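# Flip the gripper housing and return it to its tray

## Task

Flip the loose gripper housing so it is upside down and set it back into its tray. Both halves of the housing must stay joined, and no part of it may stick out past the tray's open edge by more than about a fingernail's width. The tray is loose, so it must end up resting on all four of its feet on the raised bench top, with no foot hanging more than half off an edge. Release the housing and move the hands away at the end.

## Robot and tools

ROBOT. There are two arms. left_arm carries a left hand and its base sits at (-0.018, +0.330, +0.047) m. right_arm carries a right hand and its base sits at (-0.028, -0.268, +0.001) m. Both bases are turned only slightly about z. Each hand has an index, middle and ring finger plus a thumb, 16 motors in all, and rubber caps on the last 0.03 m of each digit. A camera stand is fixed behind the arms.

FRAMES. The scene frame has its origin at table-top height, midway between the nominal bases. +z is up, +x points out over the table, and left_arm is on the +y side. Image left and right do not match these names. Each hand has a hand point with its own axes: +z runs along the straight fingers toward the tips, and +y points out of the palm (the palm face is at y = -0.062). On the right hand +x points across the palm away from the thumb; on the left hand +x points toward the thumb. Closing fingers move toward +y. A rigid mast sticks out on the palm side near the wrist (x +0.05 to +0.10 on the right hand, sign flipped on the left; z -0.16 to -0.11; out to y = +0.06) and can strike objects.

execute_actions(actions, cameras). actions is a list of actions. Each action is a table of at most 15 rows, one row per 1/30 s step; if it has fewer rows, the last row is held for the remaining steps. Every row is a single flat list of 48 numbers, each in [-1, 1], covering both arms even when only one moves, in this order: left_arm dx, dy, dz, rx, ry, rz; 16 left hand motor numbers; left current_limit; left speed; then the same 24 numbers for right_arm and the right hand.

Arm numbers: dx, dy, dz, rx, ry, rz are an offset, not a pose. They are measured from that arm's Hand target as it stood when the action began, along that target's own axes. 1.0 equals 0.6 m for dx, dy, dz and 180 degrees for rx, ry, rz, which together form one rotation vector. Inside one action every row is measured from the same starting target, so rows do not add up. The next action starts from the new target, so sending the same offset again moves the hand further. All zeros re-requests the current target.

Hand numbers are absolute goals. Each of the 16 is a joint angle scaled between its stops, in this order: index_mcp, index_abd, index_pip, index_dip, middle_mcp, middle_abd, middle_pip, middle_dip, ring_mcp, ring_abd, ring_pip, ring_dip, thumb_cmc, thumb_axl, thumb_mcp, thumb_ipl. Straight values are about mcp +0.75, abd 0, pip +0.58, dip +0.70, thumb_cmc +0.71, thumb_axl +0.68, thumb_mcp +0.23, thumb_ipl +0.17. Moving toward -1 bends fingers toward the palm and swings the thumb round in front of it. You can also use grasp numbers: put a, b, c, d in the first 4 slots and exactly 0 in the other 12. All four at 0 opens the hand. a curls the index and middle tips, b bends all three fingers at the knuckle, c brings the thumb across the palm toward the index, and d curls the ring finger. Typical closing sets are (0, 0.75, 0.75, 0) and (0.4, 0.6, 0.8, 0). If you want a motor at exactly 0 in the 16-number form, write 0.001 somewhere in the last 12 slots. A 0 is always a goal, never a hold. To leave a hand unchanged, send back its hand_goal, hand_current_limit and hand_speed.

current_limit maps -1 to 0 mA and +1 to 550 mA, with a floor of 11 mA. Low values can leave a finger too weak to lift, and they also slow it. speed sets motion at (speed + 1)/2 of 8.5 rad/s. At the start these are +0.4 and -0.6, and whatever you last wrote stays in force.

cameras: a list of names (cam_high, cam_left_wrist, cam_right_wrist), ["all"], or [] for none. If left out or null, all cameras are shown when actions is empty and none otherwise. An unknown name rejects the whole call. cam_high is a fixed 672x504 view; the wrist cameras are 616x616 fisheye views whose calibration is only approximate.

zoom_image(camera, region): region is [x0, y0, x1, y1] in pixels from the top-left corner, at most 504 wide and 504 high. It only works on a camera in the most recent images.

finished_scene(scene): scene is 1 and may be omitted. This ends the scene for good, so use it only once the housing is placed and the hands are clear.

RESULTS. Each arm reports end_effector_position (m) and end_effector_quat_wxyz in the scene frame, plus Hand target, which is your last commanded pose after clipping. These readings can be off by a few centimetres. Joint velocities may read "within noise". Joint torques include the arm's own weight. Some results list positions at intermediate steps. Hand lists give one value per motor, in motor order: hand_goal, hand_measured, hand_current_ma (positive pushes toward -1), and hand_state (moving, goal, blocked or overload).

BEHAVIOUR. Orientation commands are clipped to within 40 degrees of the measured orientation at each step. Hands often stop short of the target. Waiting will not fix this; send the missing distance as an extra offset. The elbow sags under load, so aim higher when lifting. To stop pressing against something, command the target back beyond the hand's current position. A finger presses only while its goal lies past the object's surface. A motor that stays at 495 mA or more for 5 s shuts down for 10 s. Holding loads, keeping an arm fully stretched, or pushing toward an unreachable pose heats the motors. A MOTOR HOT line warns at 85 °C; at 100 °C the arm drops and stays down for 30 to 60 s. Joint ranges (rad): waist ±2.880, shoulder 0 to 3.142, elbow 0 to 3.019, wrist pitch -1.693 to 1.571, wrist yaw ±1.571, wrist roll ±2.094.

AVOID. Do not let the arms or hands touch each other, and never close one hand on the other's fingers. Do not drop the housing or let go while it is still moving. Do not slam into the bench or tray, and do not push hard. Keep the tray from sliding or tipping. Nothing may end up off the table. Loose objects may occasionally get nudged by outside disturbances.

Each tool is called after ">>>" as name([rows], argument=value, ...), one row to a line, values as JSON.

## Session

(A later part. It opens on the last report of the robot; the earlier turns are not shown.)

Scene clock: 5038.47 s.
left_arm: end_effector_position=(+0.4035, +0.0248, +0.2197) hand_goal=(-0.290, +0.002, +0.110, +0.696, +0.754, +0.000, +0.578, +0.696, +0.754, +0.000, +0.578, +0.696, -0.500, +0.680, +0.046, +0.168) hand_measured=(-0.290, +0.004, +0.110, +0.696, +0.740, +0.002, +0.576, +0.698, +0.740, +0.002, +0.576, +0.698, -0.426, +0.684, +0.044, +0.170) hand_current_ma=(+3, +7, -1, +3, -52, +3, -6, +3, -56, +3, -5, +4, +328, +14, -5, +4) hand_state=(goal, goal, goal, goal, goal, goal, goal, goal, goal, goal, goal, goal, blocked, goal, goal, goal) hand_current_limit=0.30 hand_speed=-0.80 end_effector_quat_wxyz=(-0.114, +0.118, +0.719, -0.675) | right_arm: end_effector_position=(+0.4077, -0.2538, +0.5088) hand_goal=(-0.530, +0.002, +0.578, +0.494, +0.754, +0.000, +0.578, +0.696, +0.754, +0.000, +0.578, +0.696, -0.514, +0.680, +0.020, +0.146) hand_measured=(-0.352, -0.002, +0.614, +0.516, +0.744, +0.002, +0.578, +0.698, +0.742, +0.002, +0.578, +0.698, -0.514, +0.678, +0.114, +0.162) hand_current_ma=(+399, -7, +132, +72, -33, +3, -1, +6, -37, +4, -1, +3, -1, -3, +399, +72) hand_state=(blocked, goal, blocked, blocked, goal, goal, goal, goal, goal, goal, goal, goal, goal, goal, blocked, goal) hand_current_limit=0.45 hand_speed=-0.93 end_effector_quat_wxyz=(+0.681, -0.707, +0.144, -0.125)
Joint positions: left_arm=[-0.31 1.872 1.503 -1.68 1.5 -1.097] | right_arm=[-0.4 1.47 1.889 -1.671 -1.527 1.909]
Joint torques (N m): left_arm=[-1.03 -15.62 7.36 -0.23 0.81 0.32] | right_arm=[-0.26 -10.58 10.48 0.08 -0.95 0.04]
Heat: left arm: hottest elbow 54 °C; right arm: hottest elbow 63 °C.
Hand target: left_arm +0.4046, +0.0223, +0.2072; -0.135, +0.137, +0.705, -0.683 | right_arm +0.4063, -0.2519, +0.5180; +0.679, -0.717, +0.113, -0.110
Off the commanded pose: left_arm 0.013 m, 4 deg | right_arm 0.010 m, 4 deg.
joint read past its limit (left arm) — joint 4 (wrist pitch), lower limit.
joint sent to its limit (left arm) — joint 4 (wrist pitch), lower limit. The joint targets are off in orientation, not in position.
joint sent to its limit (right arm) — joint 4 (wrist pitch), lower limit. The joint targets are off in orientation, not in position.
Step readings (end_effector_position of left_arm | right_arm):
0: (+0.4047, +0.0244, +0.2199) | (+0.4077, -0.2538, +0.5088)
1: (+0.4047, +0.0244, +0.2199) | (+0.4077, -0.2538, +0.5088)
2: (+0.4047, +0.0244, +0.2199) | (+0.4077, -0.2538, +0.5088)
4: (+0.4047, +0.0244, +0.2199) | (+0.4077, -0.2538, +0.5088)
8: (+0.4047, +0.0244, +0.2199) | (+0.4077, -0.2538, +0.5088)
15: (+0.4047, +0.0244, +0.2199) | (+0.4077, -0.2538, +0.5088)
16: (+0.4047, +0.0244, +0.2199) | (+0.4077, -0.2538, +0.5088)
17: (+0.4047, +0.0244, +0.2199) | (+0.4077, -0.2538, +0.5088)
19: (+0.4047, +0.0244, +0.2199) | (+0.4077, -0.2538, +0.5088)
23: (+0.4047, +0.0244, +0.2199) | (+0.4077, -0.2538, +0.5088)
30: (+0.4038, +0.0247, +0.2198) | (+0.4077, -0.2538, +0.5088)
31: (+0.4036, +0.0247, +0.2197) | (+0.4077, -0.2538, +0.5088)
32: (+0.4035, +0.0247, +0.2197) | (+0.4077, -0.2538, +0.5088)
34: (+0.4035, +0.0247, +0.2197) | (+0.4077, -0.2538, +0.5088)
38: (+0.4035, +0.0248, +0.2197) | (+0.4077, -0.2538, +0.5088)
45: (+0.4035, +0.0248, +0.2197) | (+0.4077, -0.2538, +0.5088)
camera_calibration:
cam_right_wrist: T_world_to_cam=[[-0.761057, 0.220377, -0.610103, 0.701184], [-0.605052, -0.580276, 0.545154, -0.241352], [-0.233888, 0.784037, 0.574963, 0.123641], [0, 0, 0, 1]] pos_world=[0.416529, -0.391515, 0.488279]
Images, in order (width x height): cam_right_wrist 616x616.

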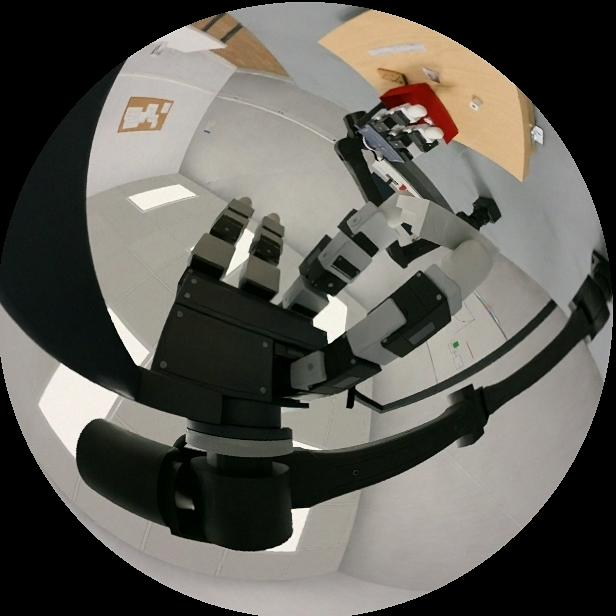

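>>> execute_actions([
  [[0,0,0,0,0,0,-0.29,0.001,0.109,0.696,0.754,0,0.577,0.696,0.754,0,0.577,0.696,-0.4,0.68,0.005,0.168,0.3,-0.85,0,0,0,0,0,0,-0.53,0.001,0.577,0.493,0.754,0,0.577,0.696,0.754,0,0.577,0.696,-0.514,0.68,0.02,0.146,0.45,-0.93]],
  [[0,0,0,0,0,0,-0.29,0.001,0.109,0.696,0.754,0,0.577,0.696,0.754,0,0.577,0.696,-0.52,0.68,0.005,0.168,0.3,-0.85,0,0,0,0,0,0,-0.53,0.001,0.577,0.493,0.754,0,0.577,0.696,0.754,0,0.577,0.696,-0.514,0.68,0.02,0.146,0.45,-0.93]],
], cameras=["cam_high","cam_right_wrist"])

>>> zoom_image(camera="cam_high", region=[300, 205, 380, 285])

Scene clock: 5049.00 s.
left_arm: end_effector_position=(+0.4036, +0.0246, +0.2195) hand_goal=(-0.290, +0.002, +0.110, +0.696, +0.754, +0.000, +0.578, +0.696, +0.754, +0.000, +0.578, +0.696, -0.520, +0.680, +0.006, +0.168) hand_measured=(-0.294, +0.004, +0.108, +0.696, +0.740, +0.002, +0.576, +0.698, +0.740, +0.002, +0.576, +0.698, -0.450, +0.684, +0.008, +0.170) hand_current_ma=(-18, +8, -7, -1, -52, +3, -6, +3, -56, +3, -5, +4, +313, +17, +11, +9) hand_state=(goal, goal, goal, goal, goal, goal, goal, goal, goal, goal, goal, goal, blocked, goal, goal, goal) hand_current_limit=0.30 hand_speed=-0.85 end_effector_quat_wxyz=(-0.113, +0.120, +0.719, -0.675) | right_arm: end_effector_position=(+0.4077, -0.2538, +0.5088) hand_goal=(-0.530, +0.002, +0.578, +0.494, +0.754, +0.000, +0.578, +0.696, +0.754, +0.000, +0.578, +0.696, -0.514, +0.680, +0.020, +0.146) hand_measured=(-0.352, -0.002, +0.614, +0.516, +0.744, +0.002, +0.578, +0.698, +0.742, +0.002, +0.578, +0.698, -0.514, +0.678, +0.114, +0.162) hand_current_ma=(+399, -7, +132, +72, -33, +3, -1, +6, -37, +4, -1, +3, -1, -3, +399, +72) hand_state=(blocked, goal, blocked, blocked, goal, goal, goal, goal, goal, goal, goal, goal, goal, goal, blocked, goal) hand_current_limit=0.45 hand_speed=-0.93 end_effector_quat_wxyz=(+0.681, -0.707, +0.144, -0.125)
Joint positions: left_arm=[-0.31 1.872 1.503 -1.68 1.499 -1.093] | right_arm=[-0.4 1.47 1.889 -1.671 -1.527 1.909]
Joint torques (N m): left_arm=[-1.38 -14.62 7.36 -0.46 0.87 0.27] | right_arm=[-0.38 -10.81 10.51 0.05 -0.93 0.03]
Heat: left arm: hottest elbow 53 °C; right arm: hottest elbow 63 °C.
Hand target: left_arm +0.4046, +0.0224, +0.2072; -0.135, +0.137, +0.705, -0.683 | right_arm +0.4063, -0.2519, +0.5180; +0.679, -0.717, +0.113, -0.110
Off the commanded pose: left_arm 0.013 m, 4 deg | right_arm 0.010 m, 4 deg.
joint read past its limit (left arm) — joint 4 (wrist pitch), lower limit.
joint sent to its limit (left arm) — joint 4 (wrist pitch), lower limit. The joint targets are off in orientation, not in position.
joint sent to its limit (right arm) — joint 4 (wrist pitch), lower limit. The joint targets are off in orientation, not in position.
Step readings (end_effector_position of left_arm | right_arm):
0: (+0.4035, +0.0248, +0.2197) | (+0.4077, -0.2538, +0.5088)
1: (+0.4035, +0.0248, +0.2197) | (+0.4077, -0.2538, +0.5088)
2: (+0.4035, +0.0248, +0.2197) | (+0.4077, -0.2538, +0.5088)
4: (+0.4034, +0.0249, +0.2196) | (+0.4077, -0.2538, +0.5088)
8: (+0.4034, +0.0249, +0.2196) | (+0.4077, -0.2538, +0.5088)
15: (+0.4036, +0.0246, +0.2195) | (+0.4077, -0.2538, +0.5088)
16: (+0.4036, +0.0246, +0.2195) | (+0.4077, -0.2538, +0.5088)
17: (+0.4036, +0.0246, +0.2195) | (+0.4077, -0.2538, +0.5088)
19: (+0.4036, +0.0246, +0.2195) | (+0.4077, -0.2538, +0.5088)
23: (+0.4036, +0.0246, +0.2195) | (+0.4077, -0.2538, +0.5088)
30: (+0.4036, +0.0246, +0.2195) | (+0.4077, -0.2538, +0.5088)
camera_calibration:
cam_right_wrist: T_world_to_cam=[[-0.761057, 0.220377, -0.610103, 0.701184], [-0.605052, -0.580276, 0.545154, -0.241352], [-0.233888, 0.784037, 0.574963, 0.123641], [0, 0, 0, 1]] pos_world=[0.416529, -0.391515, 0.488279]
Images, in order (width x height): cam_high 672x504, cam_right_wrist 616x616.

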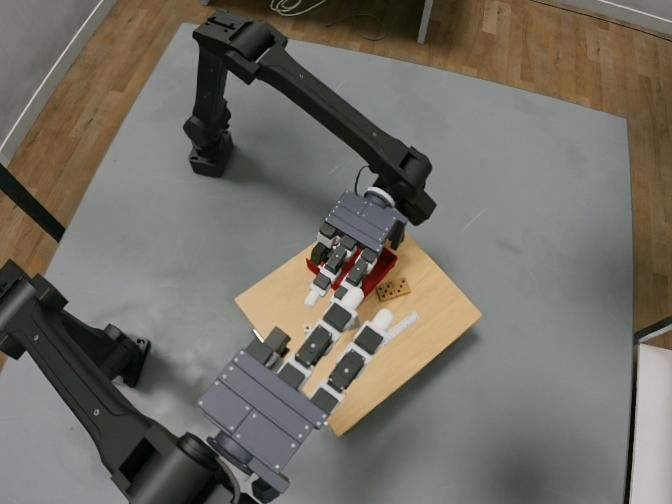

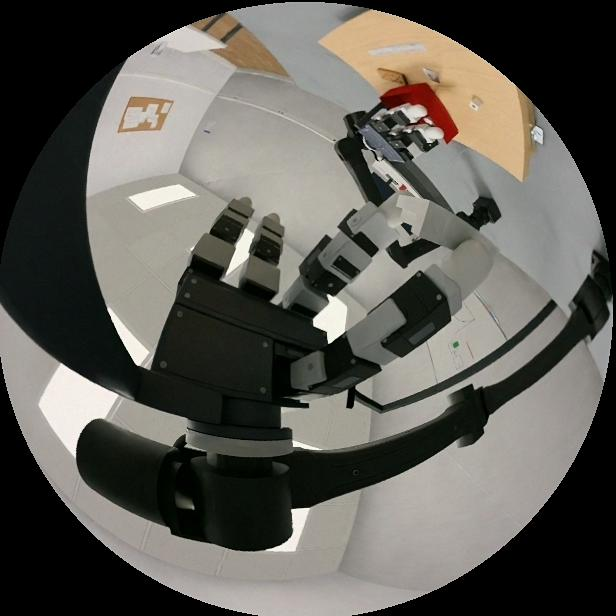

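Scaled by 6.300 from the camera's 672x504 image, which has a finer 960x720 frame.

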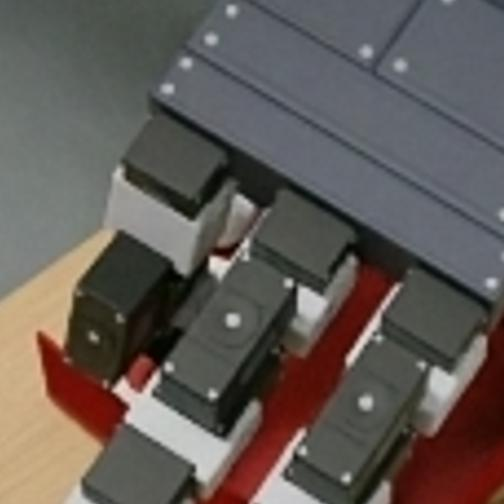

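>>> execute_actions([
  [[0,0,0,0,0,0,-0.3,0.001,0.109,0.696,0.754,0,0.577,0.696,0.754,0,0.577,0.696,-0.46,0.68,-0.06,0.168,0.3,-0.95,0,0,0,0,0,0,-0.53,0.001,0.577,0.493,0.754,0,0.577,0.696,0.754,0,0.577,0.696,-0.514,0.68,0.02,0.146,0.45,-0.93]],
  [[0,0,0,0,0,0,-0.3,0.001,0.109,0.696,0.754,0,0.577,0.696,0.754,0,0.577,0.696,-0.46,0.68,-0.12,0.168,0.3,-0.95,0,0,0,0,0,0,-0.53,0.001,0.577,0.493,0.754,0,0.577,0.696,0.754,0,0.577,0.696,-0.514,0.68,0.02,0.146,0.45,-0.93]],
], cameras=["cam_high","cam_right_wrist"])

>>> zoom_image(camera="cam_high", region=[300, 205, 380, 285])

>>> zoom_image(camera="cam_right_wrist", region=[390, 90, 460, 160])

Scene clock: 5067.50 s.
left_arm: end_effector_position=(+0.4036, +0.0247, +0.2194) hand_goal=(-0.300, +0.002, +0.110, +0.696, +0.754, +0.000, +0.578, +0.696, +0.754, +0.000, +0.578, +0.696, -0.460, +0.680, -0.120, +0.168) hand_measured=(-0.286, +0.010, +0.114, +0.696, +0.740, +0.002, +0.576, +0.698, +0.740, +0.002, +0.576, +0.698, -0.452, +0.682, -0.084, +0.176) hand_current_ma=(+55, +23, +14, +0, -52, +3, -6, +3, -56, +3, -5, +4, +30, +9, +191, +38) hand_state=(goal, goal, goal, goal, goal, goal, goal, goal, goal, goal, goal, goal, goal, goal, blocked, goal) hand_current_limit=0.30 hand_speed=-0.95 end_effector_quat_wxyz=(-0.113, +0.120, +0.719, -0.675) | right_arm: end_effector_position=(+0.4077, -0.2538, +0.5088) hand_goal=(-0.530, +0.002, +0.578, +0.494, +0.754, +0.000, +0.578, +0.696, +0.754, +0.000, +0.578, +0.696, -0.514, +0.680, +0.020, +0.146) hand_measured=(-0.352, -0.002, +0.614, +0.516, +0.744, +0.002, +0.578, +0.698, +0.742, +0.002, +0.578, +0.698, -0.514, +0.678, +0.114, +0.162) hand_current_ma=(+399, -7, +132, +72, -33, +3, -1, +6, -37, +4, -1, +3, -1, -3, +399, +72) hand_state=(blocked, goal, blocked, blocked, goal, goal, goal, goal, goal, goal, goal, goal, goal, goal, blocked, goal) hand_current_limit=0.45 hand_speed=-0.93 end_effector_quat_wxyz=(+0.681, -0.707, +0.144, -0.125)
Joint positions: left_arm=[-0.31 1.872 1.503 -1.68 1.499 -1.093] | right_arm=[-0.4 1.47 1.889 -1.671 -1.527 1.909]
Joint torques (N m): left_arm=[-1.49 -15.5 7.36 -0.43 0.9 0.25] | right_arm=[-0.32 -11.11 10.54 0.12 -0.95 0.04]
Heat: left arm: hottest elbow 51 °C; right arm: hottest elbow 63 °C.
Hand target: left_arm +0.4046, +0.0223, +0.2072; -0.135, +0.137, +0.705, -0.683 | right_arm +0.4063, -0.2519, +0.5180; +0.679, -0.717, +0.113, -0.110
Off the commanded pose: left_arm 0.013 m, 4 deg | right_arm 0.010 m, 4 deg.
joint read past its limit (left arm) — joint 4 (wrist pitch), lower limit.
joint sent to its limit (left arm) — joint 4 (wrist pitch), lower limit. The joint targets are off in orientation, not in position.
joint sent to its limit (right arm) — joint 4 (wrist pitch), lower limit. The joint targets are off in orientation, not in position.
Step readings (end_effector_position of left_arm | right_arm):
0: (+0.4036, +0.0246, +0.2195) | (+0.4077, -0.2538, +0.5088)
1: (+0.4036, +0.0246, +0.2195) | (+0.4077, -0.2538, +0.5088)
2: (+0.4036, +0.0246, +0.2195) | (+0.4077, -0.2538, +0.5088)
4: (+0.4036, +0.0246, +0.2195) | (+0.4077, -0.2538, +0.5088)
8: (+0.4036, +0.0247, +0.2194) | (+0.4077, -0.2538, +0.5088)
15: (+0.4036, +0.0247, +0.2194) | (+0.4077, -0.2538, +0.5088)
16: (+0.4036, +0.0247, +0.2194) | (+0.4077, -0.2538, +0.5088)
17: (+0.4036, +0.0247, +0.2194) | (+0.4077, -0.2538, +0.5088)
19: (+0.4036, +0.0247, +0.2194) | (+0.4077, -0.2538, +0.5088)
23: (+0.4036, +0.0247, +0.2194) | (+0.4077, -0.2538, +0.5088)
30: (+0.4036, +0.0247, +0.2194) | (+0.4077, -0.2538, +0.5088)
camera_calibration:
cam_right_wrist: T_world_to_cam=[[-0.761057, 0.220377, -0.610103, 0.701184], [-0.605052, -0.580276, 0.545154, -0.241352], [-0.233888, 0.784037, 0.574963, 0.123641], [0, 0, 0, 1]] pos_world=[0.416529, -0.391515, 0.488279]
Images, in order (width x height): cam_high 672x504, cam_right_wrist 616x616.

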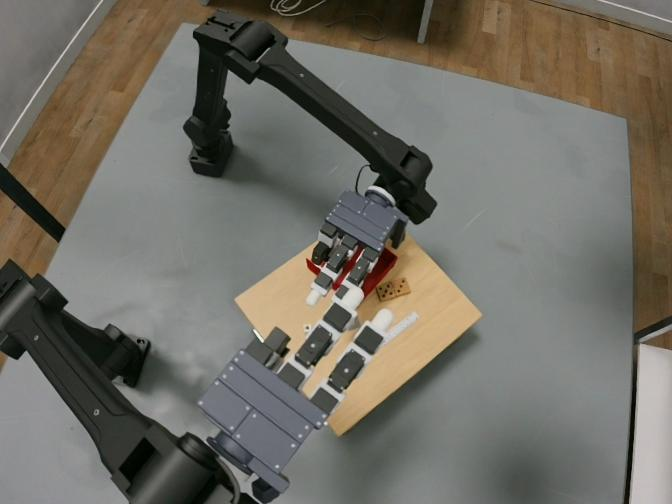

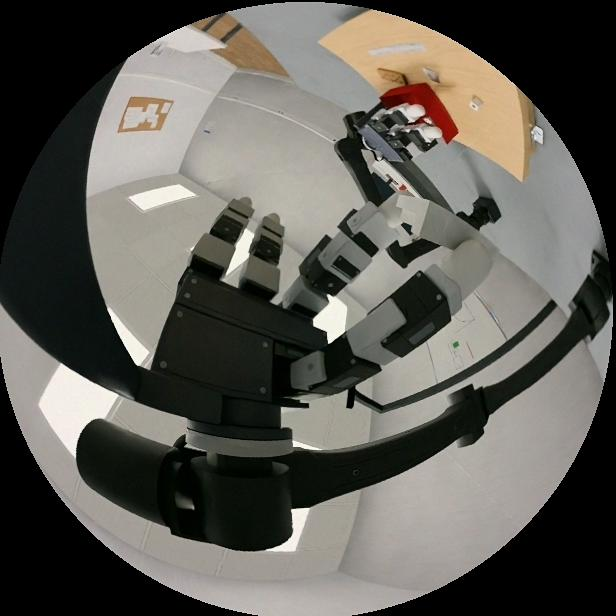

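Scaled by 6.300 from the camera's 672x504 image, which has a finer 960x720 frame.

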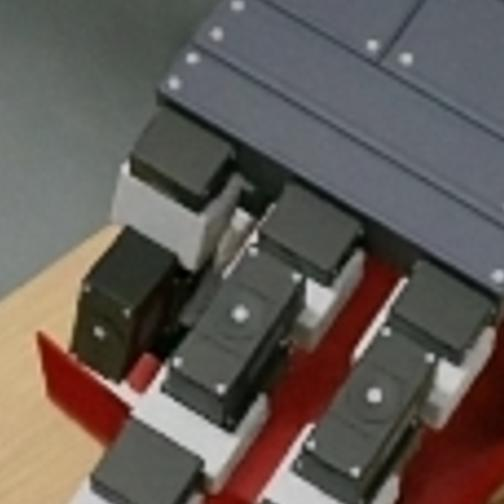

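Scaled by 7.200 from the camera's 616x616 image, which has a finer 880x880 frame.

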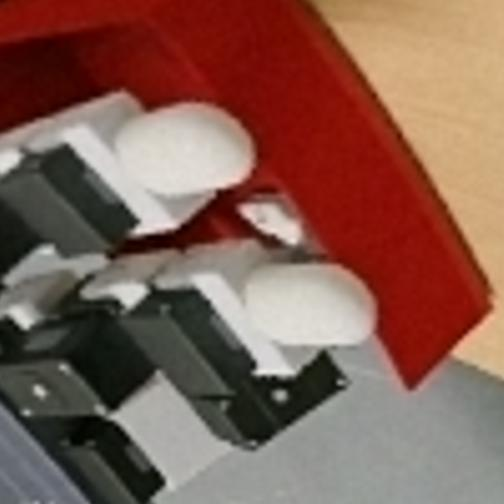

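>>> execute_actions([
  [[0,0,0,0,0,0,-0.274,0.001,0.109,0.696,0.754,0,0.577,0.696,0.754,0,0.577,0.696,-0.3,0.68,0.169,-0.108,0.3,-0.85,0,0,0,0,0,0,-0.53,0.001,0.577,0.493,0.754,0,0.577,0.696,0.754,0,0.577,0.696,-0.514,0.68,0.02,0.146,0.45,-0.93]],
  [[0,0.015,0,0,0,0,-0.205,0.001,-0.007,0.696,0.754,0,0.577,0.696,0.754,0,0.577,0.696,-0.3,0.68,0.169,-0.108,0.3,-0.85,0,0,0,0,0,0,-0.53,0.001,0.577,0.493,0.754,0,0.577,0.696,0.754,0,0.577,0.696,-0.514,0.68,0.02,0.146,0.45,-0.93]],
], cameras=["cam_high","cam_right_wrist"])

>>> zoom_image(camera="cam_high", region=[300, 205, 380, 285])

>>> zoom_image(camera="cam_right_wrist", region=[390, 90, 460, 160])

Scene clock: 5142.87 s.
left_arm: end_effector_position=(+0.4037, +0.0245, +0.2160) hand_goal=(-0.204, +0.002, -0.006, +0.696, +0.754, +0.000, +0.578, +0.696, +0.754, +0.000, +0.578, +0.696, -0.300, +0.680, +0.170, -0.108) hand_measured=(-0.220, +0.008, -0.020, +0.690, +0.740, +0.002, +0.576, +0.698, +0.740, +0.002, +0.576, +0.698, -0.310, +0.680, +0.168, -0.104) hand_current_ma=(-61, +19, -50, -22, -52, +3, -6, +3, -56, +3, -5, +4, -38, +3, -7, +14) hand_state=(goal, goal, goal, goal, goal, goal, goal, goal, goal, goal, goal, goal, goal, goal, goal, goal) hand_current_limit=0.30 hand_speed=-0.85 end_effector_quat_wxyz=(-0.112, +0.121, +0.719, -0.675) | right_arm: end_effector_position=(+0.4077, -0.2538, +0.5088) hand_goal=(-0.530, +0.002, +0.578, +0.494, +0.754, +0.000, +0.578, +0.696, +0.754, +0.000, +0.578, +0.696, -0.514, +0.680, +0.020, +0.146) hand_measured=(-0.352, -0.002, +0.614, +0.516, +0.744, +0.002, +0.578, +0.698, +0.742, +0.002, +0.578, +0.698, -0.514, +0.678, +0.114, +0.162) hand_current_ma=(+399, -7, +132, +72, -33, +3, -1, +6, -37, +4, -1, +3, -1, -3, +399, +72) hand_state=(blocked, goal, blocked, blocked, goal, goal, goal, goal, goal, goal, goal, goal, goal, goal, blocked, goal) hand_current_limit=0.45 hand_speed=-0.93 end_effector_quat_wxyz=(+0.681, -0.707, +0.144, -0.125)
Joint positions: left_arm=[-0.31 1.876 1.499 -1.68 1.5 -1.081] | right_arm=[-0.4 1.47 1.889 -1.671 -1.527 1.909]
Joint torques (N m): left_arm=[-1.2 -14.86 6.84 -0.29 0.8 0.33] | right_arm=[-0.44 -11.34 10.54 0.02 -0.94 0.02]
Heat: left arm: hottest elbow 50 °C; right arm: hottest elbow 63 °C.
Hand target: left_arm +0.4046, +0.0226, +0.1981; -0.135, +0.137, +0.705, -0.683 | right_arm +0.4063, -0.2519, +0.5180; +0.679, -0.717, +0.113, -0.110
Off the commanded pose: left_arm 0.018 m, 4 deg | right_arm 0.010 m, 4 deg.
joint read past its limit (left arm) — joint 4 (wrist pitch), lower limit.
joint sent to its limit (left arm) — joint 4 (wrist pitch), lower limit. The joint targets are off in orientation, not in position.
joint sent to its limit (right arm) — joint 4 (wrist pitch), lower limit. The joint targets are off in orientation, not in position.
Step readings (end_effector_position of left_arm | right_arm):
0: (+0.4036, +0.0247, +0.2194) | (+0.4077, -0.2538, +0.5088)
1: (+0.4036, +0.0247, +0.2194) | (+0.4077, -0.2538, +0.5088)
2: (+0.4036, +0.0247, +0.2194) | (+0.4077, -0.2538, +0.5088)
4: (+0.4036, +0.0247, +0.2194) | (+0.4077, -0.2538, +0.5088)
8: (+0.4036, +0.0246, +0.2195) | (+0.4077, -0.2538, +0.5088)
15: (+0.4036, +0.0246, +0.2195) | (+0.4077, -0.2538, +0.5088)
16: (+0.4037, +0.0246, +0.2195) | (+0.4077, -0.2538, +0.5088)
17: (+0.4038, +0.0246, +0.2194) | (+0.4077, -0.2538, +0.5088)
19: (+0.4035, +0.0247, +0.2183) | (+0.4077, -0.2538, +0.5088)
23: (+0.4035, +0.0247, +0.2166) | (+0.4077, -0.2538, +0.5088)
30: (+0.4037, +0.0245, +0.2160) | (+0.4077, -0.2538, +0.5088)
camera_calibration:
cam_right_wrist: T_world_to_cam=[[-0.761057, 0.220377, -0.610103, 0.701184], [-0.605052, -0.580276, 0.545154, -0.241352], [-0.233888, 0.784037, 0.574963, 0.123641], [0, 0, 0, 1]] pos_world=[0.416529, -0.391515, 0.488279]
Images, in order (width x height): cam_high 672x504, cam_right_wrist 616x616.

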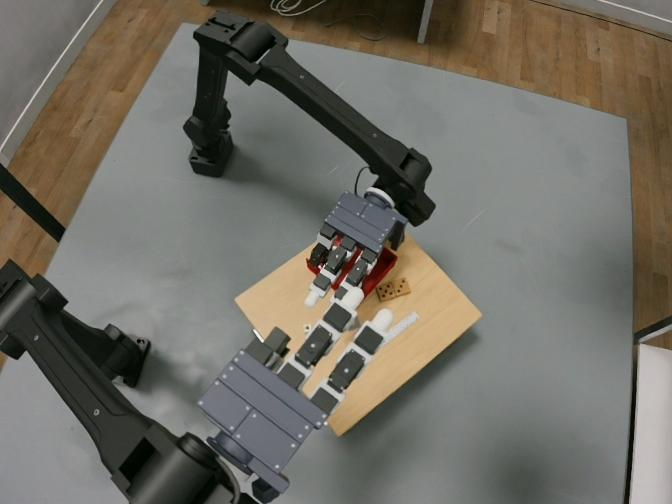

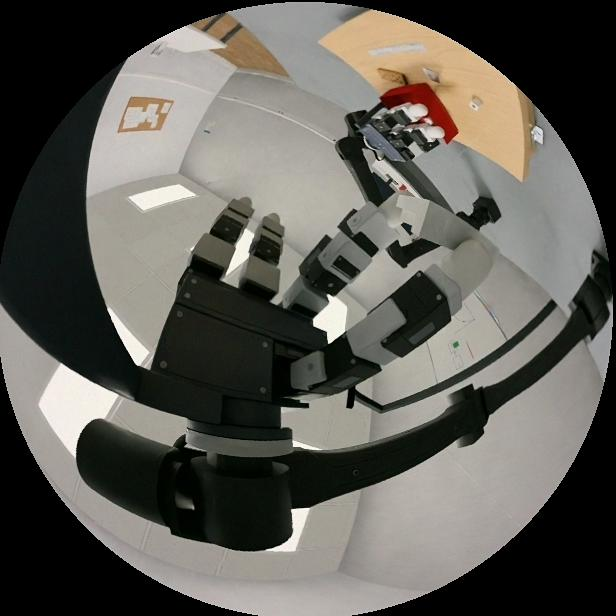

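Scaled by 6.300 from the camera's 672x504 image, which has a finer 960x720 frame.

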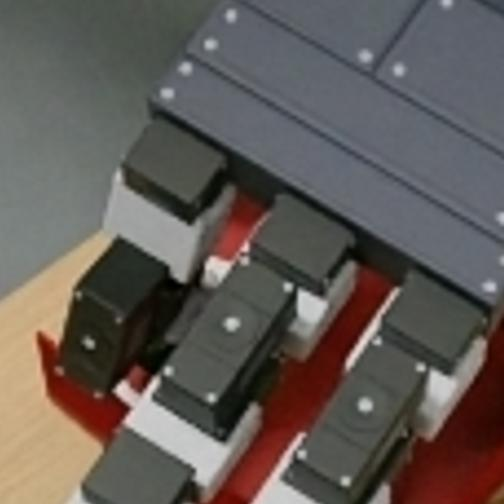

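Scaled by 7.200 from the camera's 616x616 image, which has a finer 880x880 frame.

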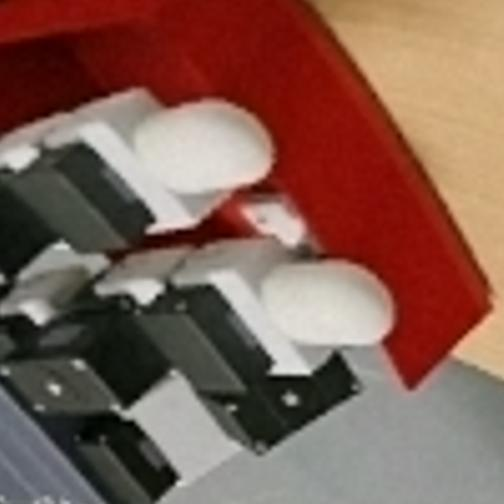

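>>> execute_actions([
  [[0,0,0,0,0,0,-0.205,0.001,-0.007,0.696,0.754,0,0.577,0.696,0.754,0,0.577,0.696,-0.51,0.68,0.169,-0.108,0.3,-0.85,0,0,0,0,0,0,-0.53,0.001,0.577,0.493,0.754,0,0.577,0.696,0.754,0,0.577,0.696,-0.514,0.68,0.02,0.146,0.45,-0.93]],
], cameras=[])

Scene clock: 5147.57 s.
left_arm: end_effector_position=(+0.4037, +0.0245, +0.2160) hand_goal=(-0.204, +0.002, -0.006, +0.696, +0.754, +0.000, +0.578, +0.696, +0.754, +0.000, +0.578, +0.696, -0.510, +0.680, +0.170, -0.108) hand_measured=(-0.220, +0.004, -0.020, +0.690, +0.740, +0.002, +0.576, +0.698, +0.740, +0.002, +0.576, +0.698, -0.412, +0.684, +0.168, -0.108) hand_current_ma=(-61, +8, -50, -22, -52, +3, -6, +3, -56, +3, -5, +4, +358, +18, -7, +4) hand_state=(goal, goal, goal, goal, goal, goal, goal, goal, goal, goal, goal, goal, blocked, goal, goal, goal) hand_current_limit=0.30 hand_speed=-0.85 end_effector_quat_wxyz=(-0.112, +0.121, +0.719, -0.675) | right_arm: end_effector_position=(+0.4077, -0.2538, +0.5088) hand_goal=(-0.530, +0.002, +0.578, +0.494, +0.754, +0.000, +0.578, +0.696, +0.754, +0.000, +0.578, +0.696, -0.514, +0.680, +0.020, +0.146) hand_measured=(-0.352, -0.002, +0.614, +0.516, +0.744, +0.002, +0.578, +0.698, +0.742, +0.002, +0.578, +0.698, -0.514, +0.678, +0.114, +0.162) hand_current_ma=(+399, -7, +132, +72, -33, +3, -1, +6, -37, +4, -1, +3, -1, -3, +399, +72) hand_state=(blocked, goal, blocked, blocked, goal, goal, goal, goal, goal, goal, goal, goal, goal, goal, blocked, goal) hand_current_limit=0.45 hand_speed=-0.93 end_effector_quat_wxyz=(+0.681, -0.707, +0.144, -0.125)
Joint positions: left_arm=[-0.31 1.876 1.499 -1.68 1.5 -1.081] | right_arm=[-0.4 1.47 1.889 -1.671 -1.527 1.909]
Joint torques (N m): left_arm=[-1.32 -14.33 6.9 -0.49 0.82 0.35] | right_arm=[-0.44 -10.87 10.55 0.06 -0.94 0.02]
Heat: left arm: hottest elbow 50 °C; right arm: hottest elbow 63 °C.
Hand target: left_arm +0.4046, +0.0226, +0.1981; -0.135, +0.137, +0.705, -0.683 | right_arm +0.4063, -0.2519, +0.5180; +0.679, -0.717, +0.113, -0.110
Off the commanded pose: left_arm 0.018 m, 4 deg | right_arm 0.010 m, 4 deg.
joint read past its limit (left arm) — joint 4 (wrist pitch), lower limit.
joint sent to its limit (left arm) — joint 4 (wrist pitch), lower limit. The joint targets are off in orientation, not in position.
joint sent to its limit (right arm) — joint 4 (wrist pitch), lower limit. The joint targets are off in orientation, not in position.
Step readings (end_effector_position of left_arm | right_arm):
0: (+0.4037, +0.0245, +0.2160) | (+0.4077, -0.2538, +0.5088)
1: (+0.4037, +0.0245, +0.2160) | (+0.4077, -0.2538, +0.5088)
2: (+0.4037, +0.0245, +0.2160) | (+0.4077, -0.2538, +0.5088)
4: (+0.4037, +0.0245, +0.2160) | (+0.4077, -0.2538, +0.5088)
8: (+0.4037, +0.0245, +0.2160) | (+0.4077, -0.2538, +0.5088)
15: (+0.4037, +0.0245, +0.2160) | (+0.4077, -0.2538, +0.5088)
No camera images: "cameras" was empty.

>>> execute_actions([
  [[0,0,0,0,0,0,-0.205,0.001,-0.007,0.696,0.754,0,0.577,0.696,0.754,0,0.577,0.696,-0.38,0.68,0.247,-0.2,0.3,-0.85,0,0,0,0,0,0,-0.53,0.001,0.577,0.493,0.754,0,0.577,0.696,0.754,0,0.577,0.696,-0.514,0.68,0.02,0.146,0.45,-0.93]],
  [[0,0,0,0,0,0,-0.205,0.001,-0.007,0.696,0.754,0,0.577,0.696,0.754,0,0.577,0.696,-0.48,0.68,0.247,-0.2,0.3,-0.85,0,0,0,0,0,0,-0.53,0.001,0.577,0.493,0.754,0,0.577,0.696,0.754,0,0.577,0.696,-0.514,0.68,0.02,0.146,0.45,-0.93]],
], cameras=["cam_right_wrist"])

>>> zoom_image(camera="cam_right_wrist", region=[390, 90, 460, 160])

Scene clock: 5159.43 s.
left_arm: end_effector_position=(+0.4029, +0.0224, +0.2162) hand_goal=(-0.204, +0.002, -0.006, +0.696, +0.754, +0.000, +0.578, +0.696, +0.754, +0.000, +0.578, +0.696, -0.480, +0.680, +0.248, -0.200) hand_measured=(-0.230, +0.000, -0.028, +0.686, +0.740, +0.002, +0.576, +0.698, +0.740, +0.002, +0.576, +0.698, -0.442, +0.684, +0.226, -0.194) hand_current_ma=(-110, -3, -82, -40, -52, +3, -6, +3, -56, +3, -5, +4, +163, +18, -118, +28) hand_state=(blocked, goal, blocked, goal, goal, goal, goal, goal, goal, goal, goal, goal, blocked, goal, blocked, goal) hand_current_limit=0.30 hand_speed=-0.85 end_effector_quat_wxyz=(-0.112, +0.124, +0.718, -0.676) | right_arm: end_effector_position=(+0.4077, -0.2538, +0.5088) hand_goal=(-0.530, +0.002, +0.578, +0.494, +0.754, +0.000, +0.578, +0.696, +0.754, +0.000, +0.578, +0.696, -0.514, +0.680, +0.020, +0.146) hand_measured=(-0.352, -0.002, +0.614, +0.516, +0.744, +0.002, +0.578, +0.698, +0.742, +0.002, +0.578, +0.698, -0.514, +0.678, +0.114, +0.162) hand_current_ma=(+399, -7, +132, +72, -33, +3, -1, +6, -37, +4, -1, +3, -1, -3, +399, +72) hand_state=(blocked, goal, blocked, blocked, goal, goal, goal, goal, goal, goal, goal, goal, goal, goal, blocked, goal) hand_current_limit=0.45 hand_speed=-0.93 end_effector_quat_wxyz=(+0.681, -0.707, +0.144, -0.125)
Joint positions: left_arm=[-0.314 1.876 1.499 -1.68 1.502 -1.076] | right_arm=[-0.4 1.47 1.889 -1.671 -1.527 1.909]
Joint torques (N m): left_arm=[-1.08 -15.03 6.78 -0.34 0.72 0.27] | right_arm=[-0.15 -11.16 10.47 0.12 -0.94 0.03]
Heat: left arm: hottest elbow 51 °C; right arm: hottest elbow 63 °C.
Hand target: left_arm +0.4046, +0.0227, +0.1981; -0.135, +0.137, +0.705, -0.683 | right_arm +0.4063, -0.2519, +0.5180; +0.679, -0.717, +0.113, -0.110
Off the commanded pose: left_arm 0.018 m, 4 deg | right_arm 0.010 m, 4 deg.
joint read past its limit (left arm) — joint 4 (wrist pitch), lower limit.
joint sent to its limit (left arm) — joint 4 (wrist pitch), lower limit. The joint targets are off in orientation, not in position.
joint sent to its limit (right arm) — joint 4 (wrist pitch), lower limit. The joint targets are off in orientation, not in position.
Step readings (end_effector_position of left_arm | right_arm):
0: (+0.4037, +0.0245, +0.2160) | (+0.4077, -0.2538, +0.5088)
1: (+0.4037, +0.0245, +0.2160) | (+0.4077, -0.2538, +0.5088)
2: (+0.4037, +0.0245, +0.2160) | (+0.4077, -0.2538, +0.5088)
4: (+0.4036, +0.0243, +0.2161) | (+0.4077, -0.2538, +0.5088)
8: (+0.4029, +0.0226, +0.2162) | (+0.4077, -0.2538, +0.5088)
15: (+0.4029, +0.0224, +0.2162) | (+0.4077, -0.2538, +0.5088)
16: (+0.4029, +0.0224, +0.2162) | (+0.4077, -0.2538, +0.5088)
17: (+0.4029, +0.0224, +0.2162) | (+0.4077, -0.2538, +0.5088)
19: (+0.4029, +0.0224, +0.2162) | (+0.4077, -0.2538, +0.5088)
23: (+0.4029, +0.0224, +0.2162) | (+0.4077, -0.2538, +0.5088)
30: (+0.4029, +0.0224, +0.2162) | (+0.4077, -0.2538, +0.5088)
camera_calibration:
cam_right_wrist: T_world_to_cam=[[-0.761057, 0.220377, -0.610103, 0.701184], [-0.605052, -0.580276, 0.545154, -0.241352], [-0.233888, 0.784037, 0.574963, 0.123641], [0, 0, 0, 1]] pos_world=[0.416529, -0.391515, 0.488279]
Images, in order (width x height): cam_right_wrist 616x616.

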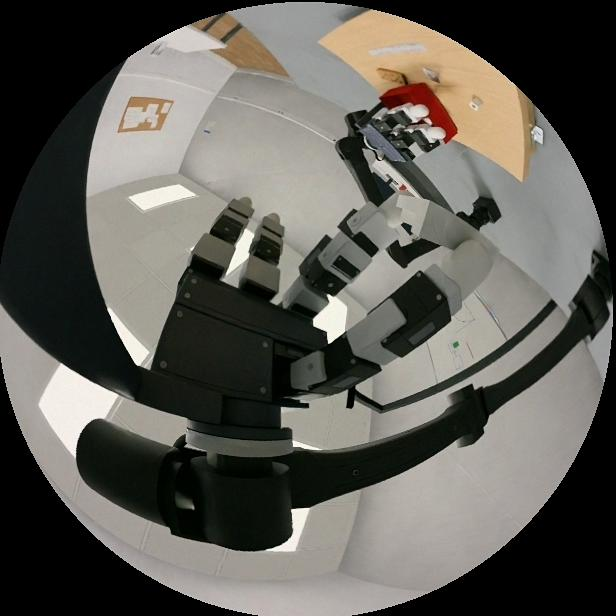

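Scaled by 7.200 from the camera's 616x616 image, which has a finer 880x880 frame.

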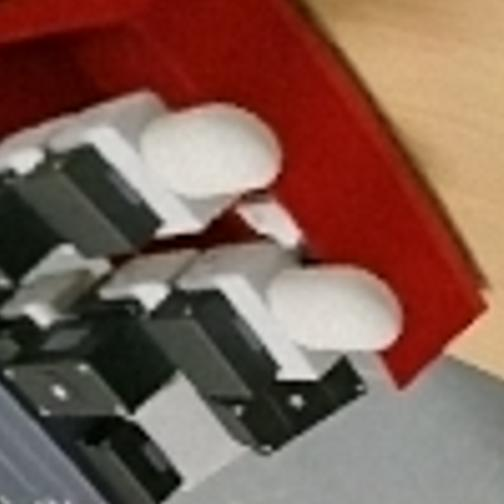

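>>> execute_actions([
  [[0,0,0,0,0,0,-0.22,0.001,-0.007,0.696,0.754,0,0.577,0.696,0.754,0,0.577,0.696,-0.46,0.68,0.15,-0.18,0.3,-0.93,0,0,0,0,0,0,-0.53,0.001,0.577,0.493,0.754,0,0.577,0.696,0.754,0,0.577,0.696,-0.514,0.68,0.02,0.146,0.45,-0.93]],
  [[0,0,0,0,0,0,-0.24,0.001,-0.007,0.696,0.754,0,0.577,0.696,0.754,0,0.577,0.696,-0.46,0.68,0.08,-0.16,0.3,-0.93,0,0,0,0,0,0,-0.53,0.001,0.577,0.493,0.754,0,0.577,0.696,0.754,0,0.577,0.696,-0.514,0.68,0.02,0.146,0.45,-0.93]],
], cameras=["cam_right_wrist"])

>>> zoom_image(camera="cam_right_wrist", region=[390, 90, 460, 160])

Scene clock: 5167.07 s.
left_arm: end_effector_position=(+0.4029, +0.0221, +0.2156) hand_goal=(-0.240, +0.002, -0.006, +0.696, +0.754, +0.000, +0.578, +0.696, +0.754, +0.000, +0.578, +0.696, -0.460, +0.680, +0.080, -0.160) hand_measured=(-0.226, +0.006, -0.014, +0.688, +0.740, +0.002, +0.576, +0.698, +0.740, +0.002, +0.576, +0.698, -0.452, +0.682, +0.122, -0.152) hand_current_ma=(+55, +14, -26, -29, -52, +3, -6, +3, -56, +3, -5, +4, +30, +12, +227, +35) hand_state=(goal, goal, goal, goal, goal, goal, goal, goal, goal, goal, goal, goal, goal, goal, blocked, goal) hand_current_limit=0.30 hand_speed=-0.93 end_effector_quat_wxyz=(-0.112, +0.124, +0.717, -0.676) | right_arm: end_effector_position=(+0.4077, -0.2538, +0.5088) hand_goal=(-0.530, +0.002, +0.578, +0.494, +0.754, +0.000, +0.578, +0.696, +0.754, +0.000, +0.578, +0.696, -0.514, +0.680, +0.020, +0.146) hand_measured=(-0.352, -0.002, +0.614, +0.516, +0.744, +0.002, +0.578, +0.698, +0.742, +0.002, +0.578, +0.698, -0.514, +0.678, +0.114, +0.162) hand_current_ma=(+399, -7, +132, +72, -33, +3, -1, +6, -37, +4, -1, +3, -1, -3, +399, +72) hand_state=(blocked, goal, blocked, blocked, goal, goal, goal, goal, goal, goal, goal, goal, goal, goal, blocked, goal) hand_current_limit=0.45 hand_speed=-0.93 end_effector_quat_wxyz=(+0.681, -0.707, +0.144, -0.125)
Joint positions: left_arm=[-0.315 1.878 1.499 -1.68 1.503 -1.076] | right_arm=[-0.4 1.47 1.889 -1.671 -1.527 1.909]
Joint torques (N m): left_arm=[-0.85 -14.45 6.95 -0.23 0.72 0.28] | right_arm=[-0.5 -11.16 10.54 0.16 -0.95 0.02]
Heat: left arm: hottest elbow 51 °C; right arm: hottest elbow 63 °C.
Hand target: left_arm +0.4046, +0.0225, +0.1980; -0.135, +0.137, +0.705, -0.683 | right_arm +0.4063, -0.2519, +0.5180; +0.679, -0.717, +0.113, -0.110
Off the commanded pose: left_arm 0.018 m, 3 deg | right_arm 0.010 m, 4 deg.
joint read past its limit (left arm) — joint 4 (wrist pitch), lower limit.
joint sent to its limit (left arm) — joint 4 (wrist pitch), lower limit. The joint targets are off in orientation, not in position.
joint sent to its limit (right arm) — joint 4 (wrist pitch), lower limit. The joint targets are off in orientation, not in position.
Step readings (end_effector_position of left_arm | right_arm):
0: (+0.4029, +0.0224, +0.2162) | (+0.4077, -0.2538, +0.5088)
1: (+0.4029, +0.0224, +0.2162) | (+0.4077, -0.2538, +0.5088)
2: (+0.4029, +0.0223, +0.2163) | (+0.4077, -0.2538, +0.5088)
4: (+0.4028, +0.0222, +0.2163) | (+0.4077, -0.2538, +0.5088)
8: (+0.4028, +0.0222, +0.2163) | (+0.4077, -0.2538, +0.5088)
15: (+0.4029, +0.0222, +0.2156) | (+0.4077, -0.2538, +0.5088)
16: (+0.4029, +0.0222, +0.2156) | (+0.4077, -0.2538, +0.5088)
17: (+0.4029, +0.0222, +0.2156) | (+0.4077, -0.2538, +0.5088)
19: (+0.4029, +0.0222, +0.2156) | (+0.4077, -0.2538, +0.5088)
23: (+0.4029, +0.0222, +0.2156) | (+0.4077, -0.2538, +0.5088)
30: (+0.4029, +0.0221, +0.2156) | (+0.4077, -0.2538, +0.5088)
camera_calibration:
cam_right_wrist: T_world_to_cam=[[-0.761057, 0.220377, -0.610103, 0.701184], [-0.605052, -0.580276, 0.545154, -0.241352], [-0.233888, 0.784037, 0.574963, 0.123641], [0, 0, 0, 1]] pos_world=[0.416529, -0.391515, 0.488279]
Images, in order (width x height): cam_right_wrist 616x616.

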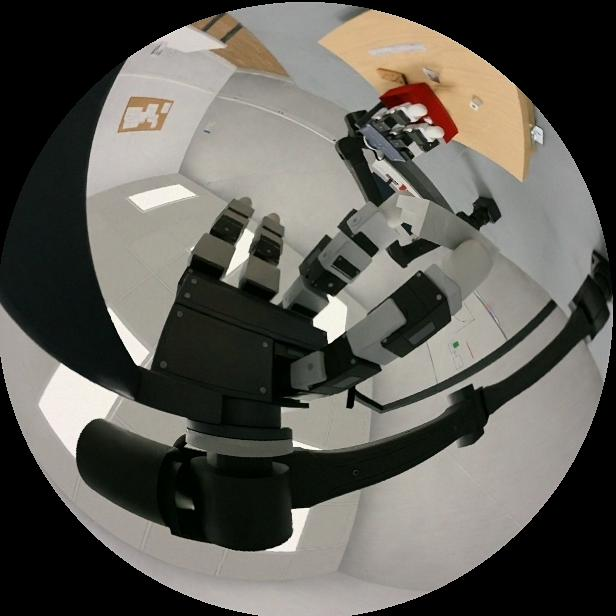

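Scaled by 7.200 from the camera's 616x616 image, which has a finer 880x880 frame.

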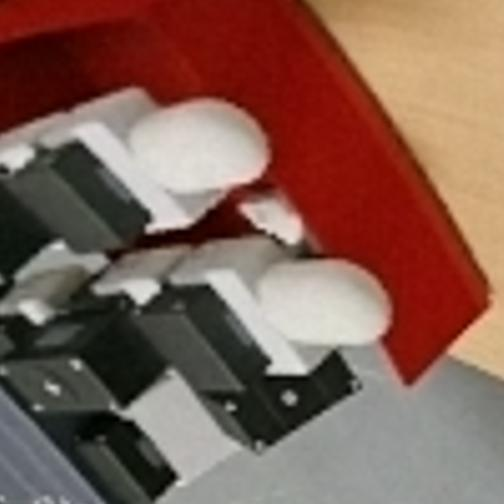

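>>> execute_actions([
  [[0,0,0,0,0,0,-0.24,0.001,-0.007,0.696,0.754,0,0.577,0.696,0.754,0,0.577,0.696,-0.47,0.68,0.1,-0.02,0.3,-0.93,0,0,0,0,0,0,-0.53,0.001,0.577,0.493,0.754,0,0.577,0.696,0.754,0,0.577,0.696,-0.514,0.68,0.02,0.146,0.45,-0.93]],
  [[0,0,0,0,0,0,-0.25,0.001,-0.007,0.696,0.754,0,0.577,0.696,0.754,0,0.577,0.696,-0.48,0.68,-0.03,-0.01,0.3,-0.93,0,0,0,0,0,0,-0.53,0.001,0.577,0.493,0.754,0,0.577,0.696,0.754,0,0.577,0.696,-0.514,0.68,0.02,0.146,0.45,-0.93]],
], cameras=["cam_right_wrist","cam_high"])

>>> zoom_image(camera="cam_right_wrist", region=[390, 90, 460, 160])

>>> zoom_image(camera="cam_high", region=[300, 205, 380, 285])

Scene clock: 5190.23 s.
left_arm: end_effector_position=(+0.4030, +0.0222, +0.2157) hand_goal=(-0.250, +0.002, -0.006, +0.696, +0.754, +0.000, +0.578, +0.696, +0.754, +0.000, +0.578, +0.696, -0.480, +0.680, -0.030, -0.010) hand_measured=(-0.232, +0.008, -0.004, +0.694, +0.740, +0.002, +0.576, +0.698, +0.740, +0.002, +0.576, +0.698, -0.454, +0.684, +0.054, -0.002) hand_current_ma=(+77, +19, +5, -6, -52, +3, -6, +3, -56, +3, -5, +4, +106, +14, +357, +40) hand_state=(goal, goal, goal, goal, goal, goal, goal, goal, goal, goal, goal, goal, blocked, goal, blocked, goal) hand_current_limit=0.30 hand_speed=-0.93 end_effector_quat_wxyz=(-0.112, +0.123, +0.717, -0.677) | right_arm: end_effector_position=(+0.4077, -0.2538, +0.5088) hand_goal=(-0.530, +0.002, +0.578, +0.494, +0.754, +0.000, +0.578, +0.696, +0.754, +0.000, +0.578, +0.696, -0.514, +0.680, +0.020, +0.146) hand_measured=(-0.352, -0.002, +0.614, +0.516, +0.744, +0.002, +0.578, +0.698, +0.742, +0.002, +0.578, +0.698, -0.514, +0.678, +0.114, +0.162) hand_current_ma=(+399, -7, +132, +72, -33, +3, -1, +6, -37, +4, -1, +3, -1, -3, +399, +72) hand_state=(blocked, goal, blocked, blocked, goal, goal, goal, goal, goal, goal, goal, goal, goal, goal, blocked, goal) hand_current_limit=0.45 hand_speed=-0.93 end_effector_quat_wxyz=(+0.681, -0.707, +0.144, -0.125)
Joint positions: left_arm=[-0.314 1.878 1.499 -1.68 1.503 -1.076] | right_arm=[-0.4 1.47 1.889 -1.671 -1.527 1.909]
Joint torques (N m): left_arm=[-1.14 -15.21 7.04 -0.4 0.7 0.32] | right_arm=[-0.26 -10.99 10.52 0.05 -0.93 0.03]
Heat: left arm: hottest elbow 51 °C; right arm: hottest elbow 63 °C.
Hand target: left_arm +0.4046, +0.0225, +0.1980; -0.135, +0.137, +0.705, -0.683 | right_arm +0.4063, -0.2519, +0.5180; +0.679, -0.717, +0.113, -0.110
Off the commanded pose: left_arm 0.018 m, 4 deg | right_arm 0.010 m, 4 deg.
joint read past its limit (left arm) — joint 4 (wrist pitch), lower limit.
joint sent to its limit (left arm) — joint 4 (wrist pitch), lower limit. The joint targets are off in orientation, not in position.
joint sent to its limit (right arm) — joint 4 (wrist pitch), lower limit. The joint targets are off in orientation, not in position.
Step readings (end_effector_position of left_arm | right_arm):
0: (+0.4029, +0.0221, +0.2156) | (+0.4077, -0.2538, +0.5088)
1: (+0.4029, +0.0221, +0.2156) | (+0.4077, -0.2538, +0.5088)
2: (+0.4029, +0.0221, +0.2156) | (+0.4077, -0.2538, +0.5088)
4: (+0.4029, +0.0221, +0.2157) | (+0.4077, -0.2538, +0.5088)
8: (+0.4029, +0.0221, +0.2157) | (+0.4077, -0.2538, +0.5088)
15: (+0.4029, +0.0221, +0.2157) | (+0.4077, -0.2538, +0.5088)
16: (+0.4029, +0.0221, +0.2157) | (+0.4077, -0.2538, +0.5088)
17: (+0.4029, +0.0221, +0.2157) | (+0.4077, -0.2538, +0.5088)
19: (+0.4029, +0.0221, +0.2157) | (+0.4077, -0.2538, +0.5088)
23: (+0.4029, +0.0221, +0.2157) | (+0.4077, -0.2538, +0.5088)
30: (+0.4029, +0.0220, +0.2157) | (+0.4077, -0.2538, +0.5088)
camera_calibration:
cam_right_wrist: T_world_to_cam=[[-0.761057, 0.220377, -0.610103, 0.701184], [-0.605052, -0.580276, 0.545154, -0.241352], [-0.233888, 0.784037, 0.574963, 0.123641], [0, 0, 0, 1]] pos_world=[0.416529, -0.391515, 0.488279]
Images, in order (width x height): cam_high 672x504, cam_right_wrist 616x616.

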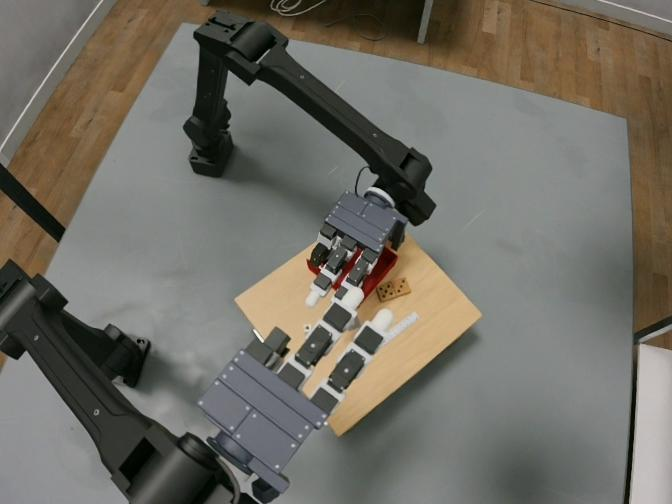

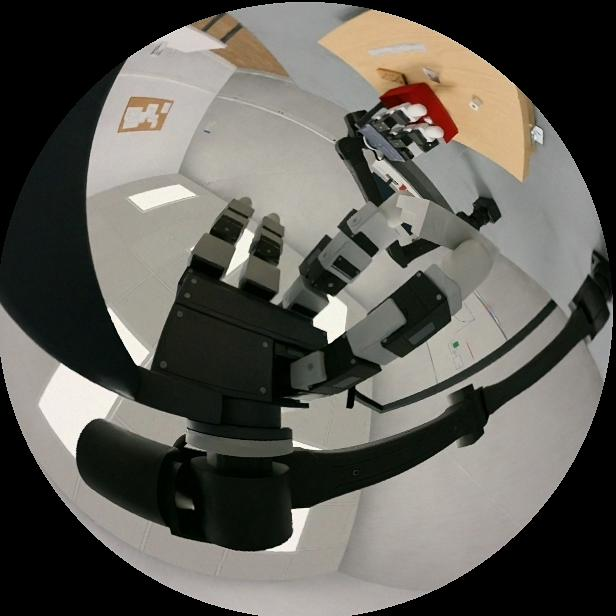

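Scaled by 7.200 from the camera's 616x616 image, which has a finer 880x880 frame.

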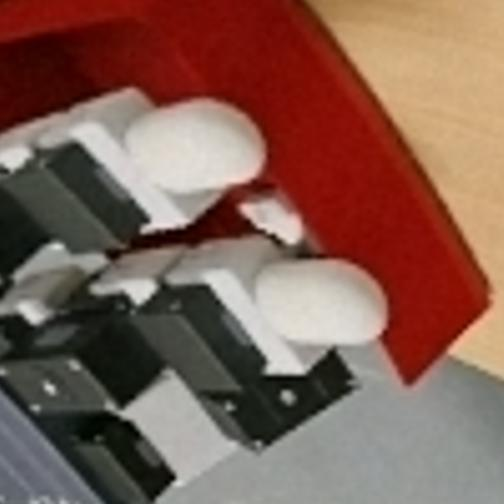

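Scaled by 6.300 from the camera's 672x504 image, which has a finer 960x720 frame.

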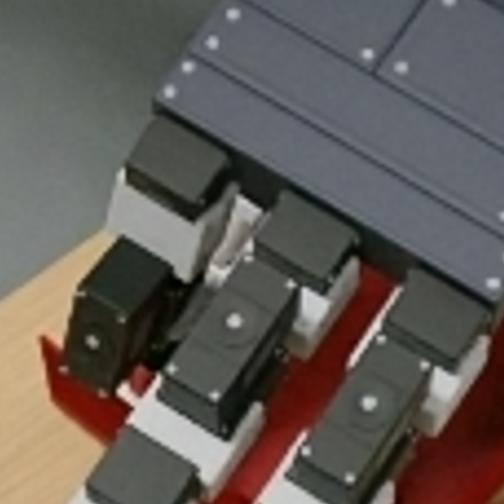

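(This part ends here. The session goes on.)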